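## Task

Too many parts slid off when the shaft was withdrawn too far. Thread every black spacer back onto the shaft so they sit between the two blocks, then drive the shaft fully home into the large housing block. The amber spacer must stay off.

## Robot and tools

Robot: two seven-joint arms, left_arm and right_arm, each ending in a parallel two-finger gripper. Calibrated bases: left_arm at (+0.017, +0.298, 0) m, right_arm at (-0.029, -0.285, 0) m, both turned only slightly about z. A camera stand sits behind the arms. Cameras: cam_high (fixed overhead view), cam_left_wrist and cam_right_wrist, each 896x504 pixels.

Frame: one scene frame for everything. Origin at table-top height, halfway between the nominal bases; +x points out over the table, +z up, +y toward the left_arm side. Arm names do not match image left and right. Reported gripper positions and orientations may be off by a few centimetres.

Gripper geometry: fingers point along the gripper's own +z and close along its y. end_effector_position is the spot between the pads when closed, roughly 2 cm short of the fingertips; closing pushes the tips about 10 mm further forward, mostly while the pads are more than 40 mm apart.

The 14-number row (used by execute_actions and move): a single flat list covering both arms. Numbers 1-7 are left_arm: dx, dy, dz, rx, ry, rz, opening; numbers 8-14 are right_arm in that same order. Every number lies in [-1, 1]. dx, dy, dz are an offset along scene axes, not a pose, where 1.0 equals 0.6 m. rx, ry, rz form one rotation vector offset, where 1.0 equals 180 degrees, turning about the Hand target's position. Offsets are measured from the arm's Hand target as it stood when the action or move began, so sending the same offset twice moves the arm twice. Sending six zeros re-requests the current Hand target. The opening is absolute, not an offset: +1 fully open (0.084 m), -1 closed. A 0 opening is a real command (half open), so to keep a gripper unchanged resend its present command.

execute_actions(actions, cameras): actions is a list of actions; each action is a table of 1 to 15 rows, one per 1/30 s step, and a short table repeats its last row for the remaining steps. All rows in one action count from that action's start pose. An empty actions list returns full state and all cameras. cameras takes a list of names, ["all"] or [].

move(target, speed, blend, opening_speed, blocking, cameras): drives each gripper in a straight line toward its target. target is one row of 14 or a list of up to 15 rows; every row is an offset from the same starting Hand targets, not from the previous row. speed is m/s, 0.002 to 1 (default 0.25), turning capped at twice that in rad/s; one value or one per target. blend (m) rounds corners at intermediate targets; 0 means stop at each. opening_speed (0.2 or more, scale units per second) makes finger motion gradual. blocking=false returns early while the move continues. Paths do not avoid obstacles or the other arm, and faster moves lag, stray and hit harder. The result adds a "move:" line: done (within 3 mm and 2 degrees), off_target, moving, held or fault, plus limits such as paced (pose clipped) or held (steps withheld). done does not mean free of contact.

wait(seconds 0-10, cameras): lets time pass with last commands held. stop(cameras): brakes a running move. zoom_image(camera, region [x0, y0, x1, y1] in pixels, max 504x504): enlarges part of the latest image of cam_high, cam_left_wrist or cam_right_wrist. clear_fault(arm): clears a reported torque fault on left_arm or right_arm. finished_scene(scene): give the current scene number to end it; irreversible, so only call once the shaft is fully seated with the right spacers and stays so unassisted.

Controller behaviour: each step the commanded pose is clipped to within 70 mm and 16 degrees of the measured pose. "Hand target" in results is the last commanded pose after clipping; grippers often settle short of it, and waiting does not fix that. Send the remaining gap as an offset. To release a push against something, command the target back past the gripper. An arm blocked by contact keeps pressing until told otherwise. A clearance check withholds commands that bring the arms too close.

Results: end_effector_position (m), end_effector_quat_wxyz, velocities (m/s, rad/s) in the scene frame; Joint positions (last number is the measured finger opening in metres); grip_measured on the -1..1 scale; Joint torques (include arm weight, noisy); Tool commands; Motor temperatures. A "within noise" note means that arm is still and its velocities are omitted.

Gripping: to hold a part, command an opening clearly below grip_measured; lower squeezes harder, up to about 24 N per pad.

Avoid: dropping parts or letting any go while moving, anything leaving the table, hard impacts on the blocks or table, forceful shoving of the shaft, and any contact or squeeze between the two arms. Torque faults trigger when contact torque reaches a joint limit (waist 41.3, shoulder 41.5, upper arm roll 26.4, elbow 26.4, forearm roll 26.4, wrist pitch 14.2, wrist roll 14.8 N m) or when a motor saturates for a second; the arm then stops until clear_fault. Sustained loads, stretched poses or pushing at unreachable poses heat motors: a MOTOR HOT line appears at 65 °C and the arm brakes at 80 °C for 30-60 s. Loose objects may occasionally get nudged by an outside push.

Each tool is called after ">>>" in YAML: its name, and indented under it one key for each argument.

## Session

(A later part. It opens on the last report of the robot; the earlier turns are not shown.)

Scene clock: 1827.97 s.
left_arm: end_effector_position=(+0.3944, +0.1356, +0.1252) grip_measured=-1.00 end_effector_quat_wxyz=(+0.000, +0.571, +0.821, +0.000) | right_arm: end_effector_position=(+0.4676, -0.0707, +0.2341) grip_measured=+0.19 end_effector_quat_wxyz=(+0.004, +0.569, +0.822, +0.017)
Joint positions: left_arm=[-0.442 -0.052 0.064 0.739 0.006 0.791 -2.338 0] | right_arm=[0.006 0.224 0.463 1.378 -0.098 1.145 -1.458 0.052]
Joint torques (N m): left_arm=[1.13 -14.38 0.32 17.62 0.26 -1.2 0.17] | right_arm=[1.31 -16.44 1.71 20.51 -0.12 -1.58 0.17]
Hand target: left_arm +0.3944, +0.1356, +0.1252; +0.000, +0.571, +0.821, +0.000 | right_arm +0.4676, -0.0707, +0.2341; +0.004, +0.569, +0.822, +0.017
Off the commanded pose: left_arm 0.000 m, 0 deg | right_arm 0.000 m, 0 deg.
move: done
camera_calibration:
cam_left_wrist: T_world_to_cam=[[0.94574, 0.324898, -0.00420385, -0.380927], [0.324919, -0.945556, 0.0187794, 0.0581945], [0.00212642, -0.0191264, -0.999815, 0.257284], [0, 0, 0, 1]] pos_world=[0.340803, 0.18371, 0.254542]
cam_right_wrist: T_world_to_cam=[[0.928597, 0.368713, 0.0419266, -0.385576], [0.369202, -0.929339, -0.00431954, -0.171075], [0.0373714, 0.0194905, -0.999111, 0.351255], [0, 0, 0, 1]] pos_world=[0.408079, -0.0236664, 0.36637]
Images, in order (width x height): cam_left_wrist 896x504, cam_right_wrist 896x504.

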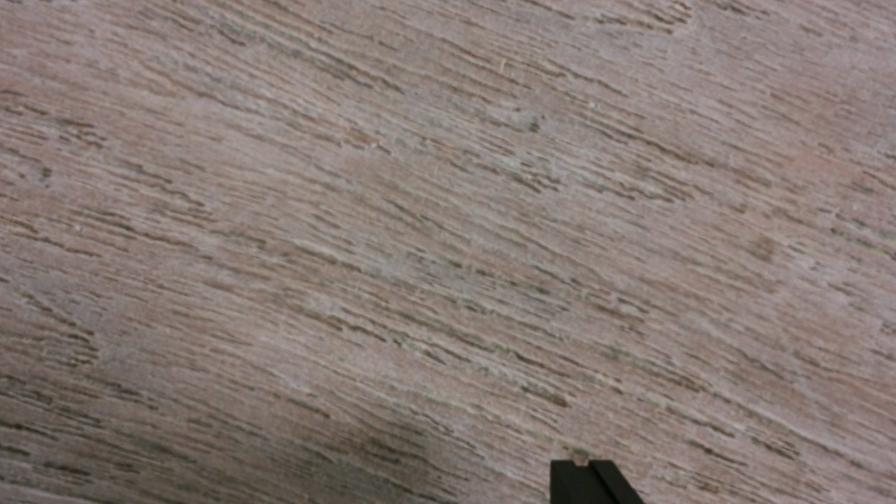

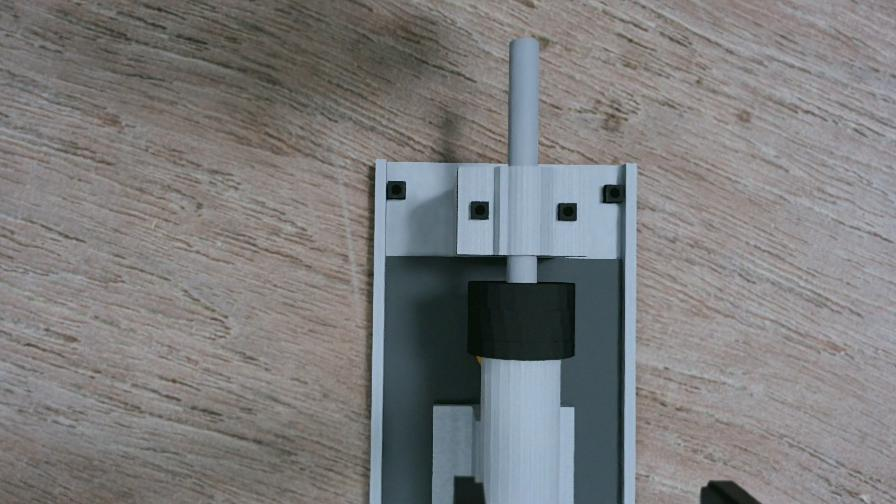

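>>> move:
  target:
    - [0,0,-0.09,0,0,0,-1,0,0,0,0,0,0,0.2]
    - [0.0167,-0.0436,-0.09,0,0,0,-1,0,0,0,0,0,0,0.2]
  speed: [0.15,0.06]

>>> move:
  target: [0.0048,-0.0125,0,0,0,0,-1,0,0,0,0,0,0,0.2]
  speed: 0.02
  cameras: ["cam_left_wrist","cam_right_wrist"]

Scene clock: 1835.70 s.
left_arm: end_effector_position=(+0.4044, +0.1094, +0.0712) grip_measured=-1.00 end_effector_quat_wxyz=(+0.000, +0.571, +0.821, +0.000) | right_arm: end_effector_position=(+0.4676, -0.0707, +0.2341) grip_measured=+0.19 end_effector_quat_wxyz=(+0.004, +0.569, +0.822, +0.017)
Joint positions: left_arm=[-0.467 0.125 0.043 0.765 -0.008 0.639 -2.374 0] | right_arm=[0.006 0.224 0.463 1.378 -0.098 1.145 -1.458 0.052]
Joint torques (N m): left_arm=[-0.53 -15.6 -0.12 16.39 0.18 -1.17 -0.21] | right_arm=[0.9 -16.31 1.5 20.46 -0.27 -1.55 0.36]
Hand target: left_arm +0.4044, +0.1094, +0.0712; +0.000, +0.571, +0.821, +0.000 | right_arm +0.4676, -0.0707, +0.2341; +0.004, +0.569, +0.822, +0.017
Off the commanded pose: left_arm 0.000 m, 0 deg | right_arm 0.000 m, 0 deg.
move: done

Scene clock: 1836.47 s.
left_arm: end_effector_position=(+0.4073, +0.1019, +0.0712) grip_measured=-1.00 end_effector_quat_wxyz=(+0.000, +0.571, +0.821, +0.000) | right_arm: end_effector_position=(+0.4676, -0.0707, +0.2341) grip_measured=+0.19 end_effector_quat_wxyz=(+0.004, +0.569, +0.822, +0.017)
Joint positions: left_arm=[-0.475 0.141 0.037 0.786 -0.008 0.645 -2.387 0] | right_arm=[0.006 0.224 0.463 1.378 -0.098 1.145 -1.458 0.052]
Joint torques (N m): left_arm=[-0.59 -16.09 -0.34 17.06 0.18 -1.23 -0.16] | right_arm=[1.07 -16.48 1.5 20.58 -0.17 -1.59 0.27]
Hand target: left_arm +0.4073, +0.1019, +0.0712; +0.000, +0.571, +0.821, +0.000 | right_arm +0.4676, -0.0707, +0.2341; +0.004, +0.569, +0.822, +0.017
Off the commanded pose: left_arm 0.000 m, 0 deg | right_arm 0.000 m, 0 deg.
move: done
camera_calibration:
cam_left_wrist: T_world_to_cam=[[0.94574, 0.324898, -0.00420385, -0.382405], [0.324919, -0.945556, 0.0187794, 0.023152], [0.00212642, -0.0191264, -0.999815, 0.202622], [0, 0, 0, 1]] pos_world=[0.353703, 0.15001, 0.200542]
cam_right_wrist: T_world_to_cam=[[0.928597, 0.368713, 0.0419266, -0.385576], [0.369202, -0.929339, -0.00431954, -0.171075], [0.0373714, 0.0194905, -0.999111, 0.351255], [0, 0, 0, 1]] pos_world=[0.408079, -0.0236664, 0.36637]
Images, in order (width x height): cam_left_wrist 896x504, cam_right_wrist 896x504.

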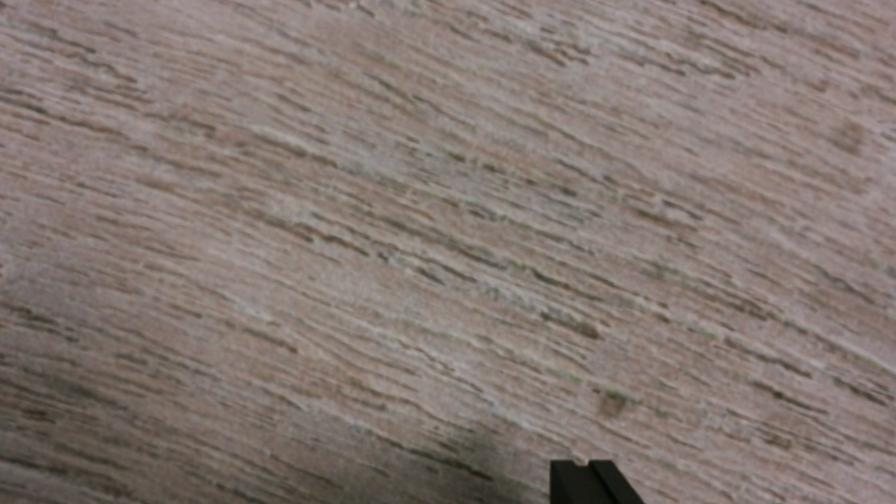

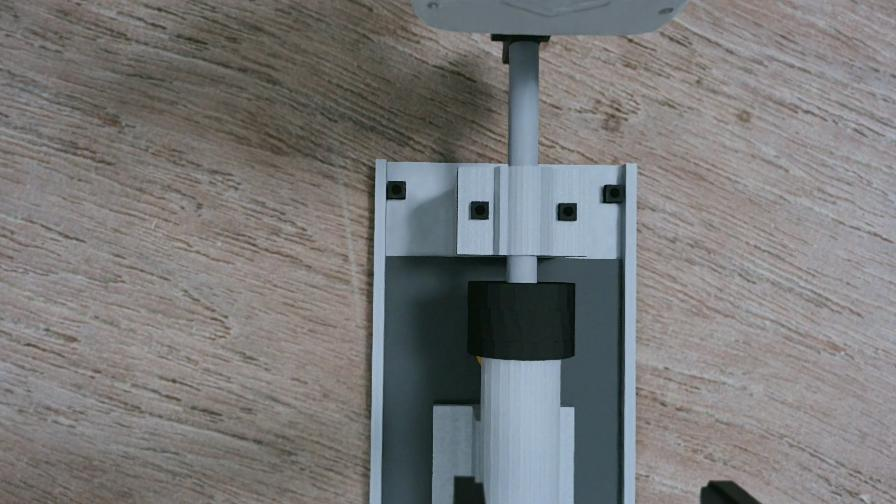

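>>> move:
  target: [0.0030,-0.0078,0,0,0,0,-1,0,0,0,0,0,0,0.2]
  speed: 0.015

>>> move:
  target: [0.0018,-0.0047,0,0,0,0,-1,0,0,0,0,0,0,0.2]
  speed: 0.015
  cameras: ["cam_right_wrist"]

Scene clock: 1841.67 s.
left_arm: end_effector_position=(+0.4091, +0.0972, +0.0712) grip_measured=-1.00 end_effector_quat_wxyz=(+0.000, +0.571, +0.821, +0.000) | right_arm: end_effector_position=(+0.4676, -0.0707, +0.2341) grip_measured=+0.19 end_effector_quat_wxyz=(+0.004, +0.569, +0.822, +0.017)
Joint positions: left_arm=[-0.479 0.152 0.034 0.8 -0.007 0.648 -2.395 0] | right_arm=[0.006 0.224 0.463 1.378 -0.098 1.145 -1.458 0.052]
Joint torques (N m): left_arm=[-0.57 -16.31 -0.3 17 0.2 -1.23 -0.07] | right_arm=[0.83 -16.38 1.56 20.58 -0.17 -1.59 0.28]
Hand target: left_arm +0.4091, +0.0972, +0.0712; +0.000, +0.571, +0.821, +0.000 | right_arm +0.4676, -0.0707, +0.2341; +0.004, +0.569, +0.822, +0.017
Off the commanded pose: left_arm 0.000 m, 0 deg | right_arm 0.000 m, 0 deg.
move: done

Scene clock: 1842.37 s.
left_arm: end_effector_position=(+0.4102, +0.0944, +0.0712) grip_measured=-1.00 end_effector_quat_wxyz=(+0.000, +0.571, +0.821, +0.000) | right_arm: end_effector_position=(+0.4676, -0.0707, +0.2341) grip_measured=+0.19 end_effector_quat_wxyz=(+0.004, +0.569, +0.822, +0.017)
Joint positions: left_arm=[-0.482 0.158 0.033 0.809 -0.007 0.651 -2.4 0] | right_arm=[0.006 0.224 0.463 1.378 -0.098 1.145 -1.458 0.052]
Joint torques (N m): left_arm=[-0.79 -16.68 -0.36 17.09 0.18 -1.25 -0.17] | right_arm=[0.94 -16.43 1.51 20.49 -0.29 -1.6 0.27]
Hand target: left_arm +0.4102, +0.0944, +0.0712; +0.000, +0.571, +0.821, +0.000 | right_arm +0.4676, -0.0707, +0.2341; +0.004, +0.569, +0.822, +0.017
Off the commanded pose: left_arm 0.000 m, 0 deg | right_arm 0.000 m, 0 deg.
move: done
camera_calibration:
cam_right_wrist: T_world_to_cam=[[0.928597, 0.368713, 0.0419266, -0.385576], [0.369202, -0.929339, -0.00431954, -0.171075], [0.0373714, 0.0194905, -0.999111, 0.351255], [0, 0, 0, 1]] pos_world=[0.408079, -0.0236664, 0.36637]
Images, in order (width x height): cam_right_wrist 896x504.

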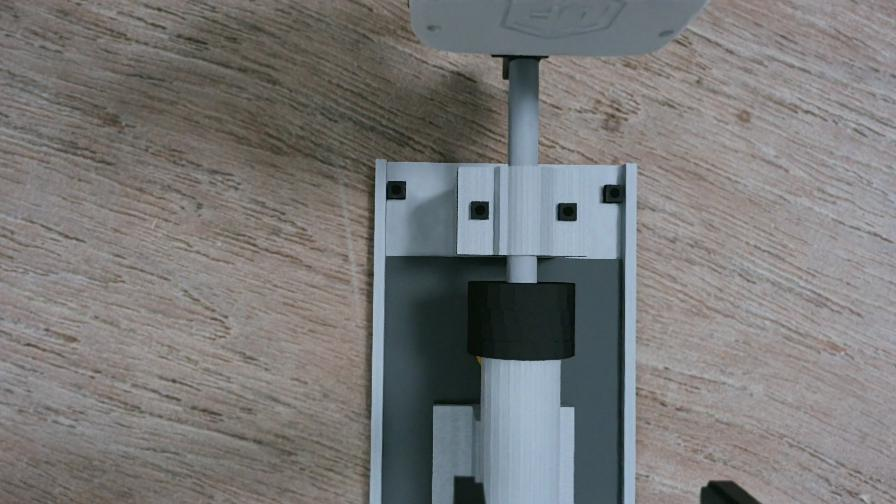

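>>> move:
  target: [0.0030,-0.0078,0,0,0,0,-1,0,0,0,0,0,0,0.2]
  speed: 0.015

>>> move:
  target: [0.0018,-0.0047,0,0,0,0,-1,0,0,0,0,0,0,0.2]
  speed: 0.015

Scene clock: 1849.00 s.
left_arm: end_effector_position=(+0.4119, +0.0900, +0.0711) grip_measured=-1.00 end_effector_quat_wxyz=(+0.000, +0.571, +0.821, +0.000) | right_arm: end_effector_position=(+0.4676, -0.0707, +0.2341) grip_measured=+0.19 end_effector_quat_wxyz=(+0.004, +0.569, +0.822, +0.017)
Joint positions: left_arm=[-0.486 0.168 0.03 0.823 -0.007 0.655 -2.407 0] | right_arm=[0.006 0.224 0.463 1.378 -0.098 1.145 -1.458 0.052]
Joint torques (N m): left_arm=[-8.84 -17.58 -8.21 27.04 -1.09 -4.75 -0.15] | right_arm=[0.67 -16.38 1.53 20.48 -0.14 -1.57 0.22]
Hand target: left_arm +0.4120, +0.0897, +0.0712; +0.000, +0.571, +0.821, +0.000 | right_arm +0.4676, -0.0707, +0.2341; +0.004, +0.569, +0.822, +0.017
Off the commanded pose: left_arm 0.000 m, 0 deg | right_arm 0.000 m, 0 deg.
move: done

Scene clock: 1849.70 s.
left_arm: end_effector_position=(+0.4122, +0.0882, +0.0706) grip_measured=-1.00 end_effector_quat_wxyz=(-0.002, +0.570, +0.822, +0.000) | right_arm: end_effector_position=(+0.4676, -0.0707, +0.2341) grip_measured=+0.19 end_effector_quat_wxyz=(+0.004, +0.569, +0.822, +0.017)
Joint positions: left_arm=[-0.488 0.174 0.029 0.831 -0.007 0.661 -2.412 0] | right_arm=[0.006 0.224 0.463 1.378 -0.098 1.145 -1.458 0.052]
Joint torques (N m): left_arm=[-23.6 -18.93 -22.78 41.68 -3.88 -9.61 -0.16] | right_arm=[0.81 -16.38 1.55 20.43 -0.23 -1.58 0.23]
Hand target: left_arm +0.4131, +0.0869, +0.0712; +0.000, +0.571, +0.821, +0.000 | right_arm +0.4676, -0.0707, +0.2341; +0.004, +0.569, +0.822, +0.017
Off the commanded pose: left_arm 0.002 m, 0 deg | right_arm 0.000 m, 0 deg.
move: done

>>> move:
  target:
    - [-0.01,0.026,0,0,0,0,-1,0,0,0,0,0,0,0.2]
    - [-0.03,0.08,0.1,0,0,0,-1,0,0,0,0,0,0,0.2]
  speed: [0.05,0.15]
  cameras: ["cam_high","cam_right_wrist"]

>>> zoom_image:
  camera: "cam_right_wrist"
  region: [420, 30, 720, 400]

Scene clock: 1856.53 s.
left_arm: end_effector_position=(+0.3950, +0.1349, +0.1312) grip_measured=-1.00 end_effector_quat_wxyz=(+0.000, +0.571, +0.821, +0.000) | right_arm: end_effector_position=(+0.4676, -0.0707, +0.2341) grip_measured=+0.19 end_effector_quat_wxyz=(+0.004, +0.569, +0.822, +0.017)
Joint positions: left_arm=[-0.446 -0.061 0.067 0.749 0.007 0.809 -2.339 0] | right_arm=[0.006 0.224 0.463 1.378 -0.098 1.145 -1.458 0.052]
Joint torques (N m): left_arm=[1.12 -14.31 0.28 17.79 0.26 -1.12 0.14] | right_arm=[0.75 -16.46 1.43 20.43 -0.2 -1.6 0.17]
Hand target: left_arm +0.3951, +0.1349, +0.1312; +0.000, +0.571, +0.821, +0.000 | right_arm +0.4676, -0.0707, +0.2341; +0.004, +0.569, +0.822, +0.017
Off the commanded pose: left_arm 0.000 m, 0 deg | right_arm 0.000 m, 0 deg.
move: done
camera_calibration:
cam_right_wrist: T_world_to_cam=[[0.928597, 0.368713, 0.0419266, -0.385576], [0.369202, -0.929339, -0.00431954, -0.171075], [0.0373714, 0.0194905, -0.999111, 0.351255], [0, 0, 0, 1]] pos_world=[0.408079, -0.0236664, 0.36637]
Images, in order (width x height): cam_high 896x504, cam_right_wrist 896x504.

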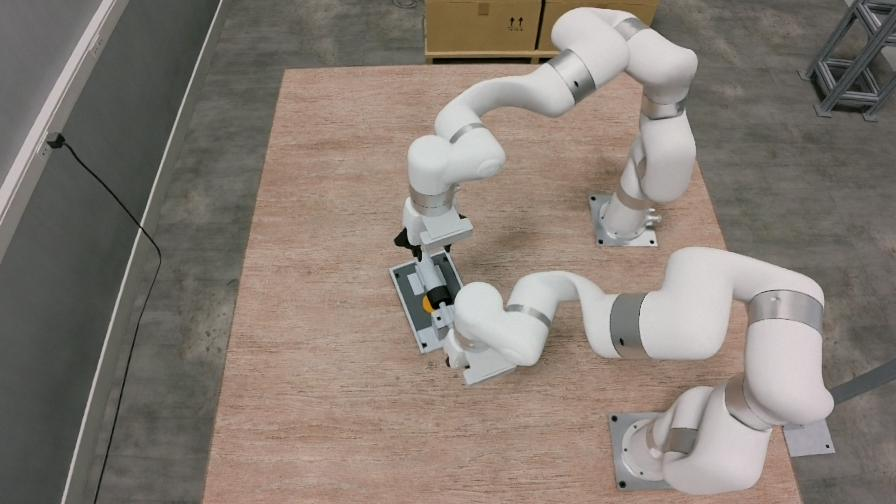

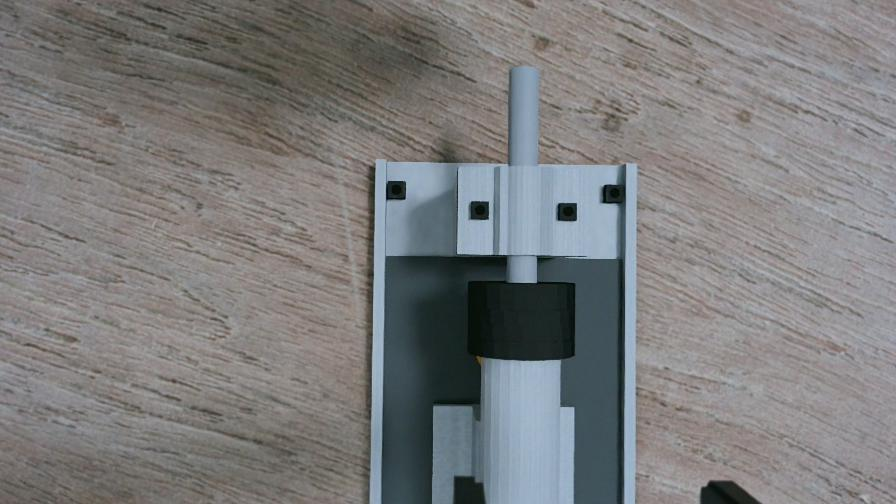

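Scaled by 1.362 from the camera's 896x504 image, which has a finer 1280x720 frame.

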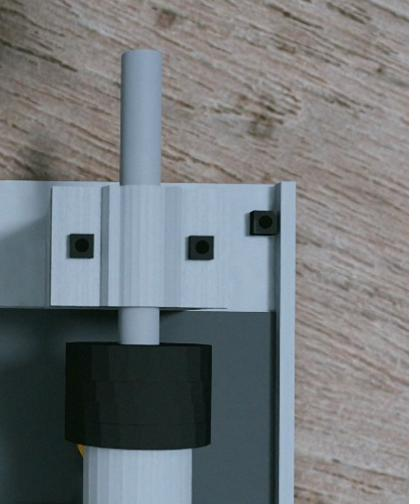

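>>> finished_scene:
  scene: 2

The scene is finished: the task was done.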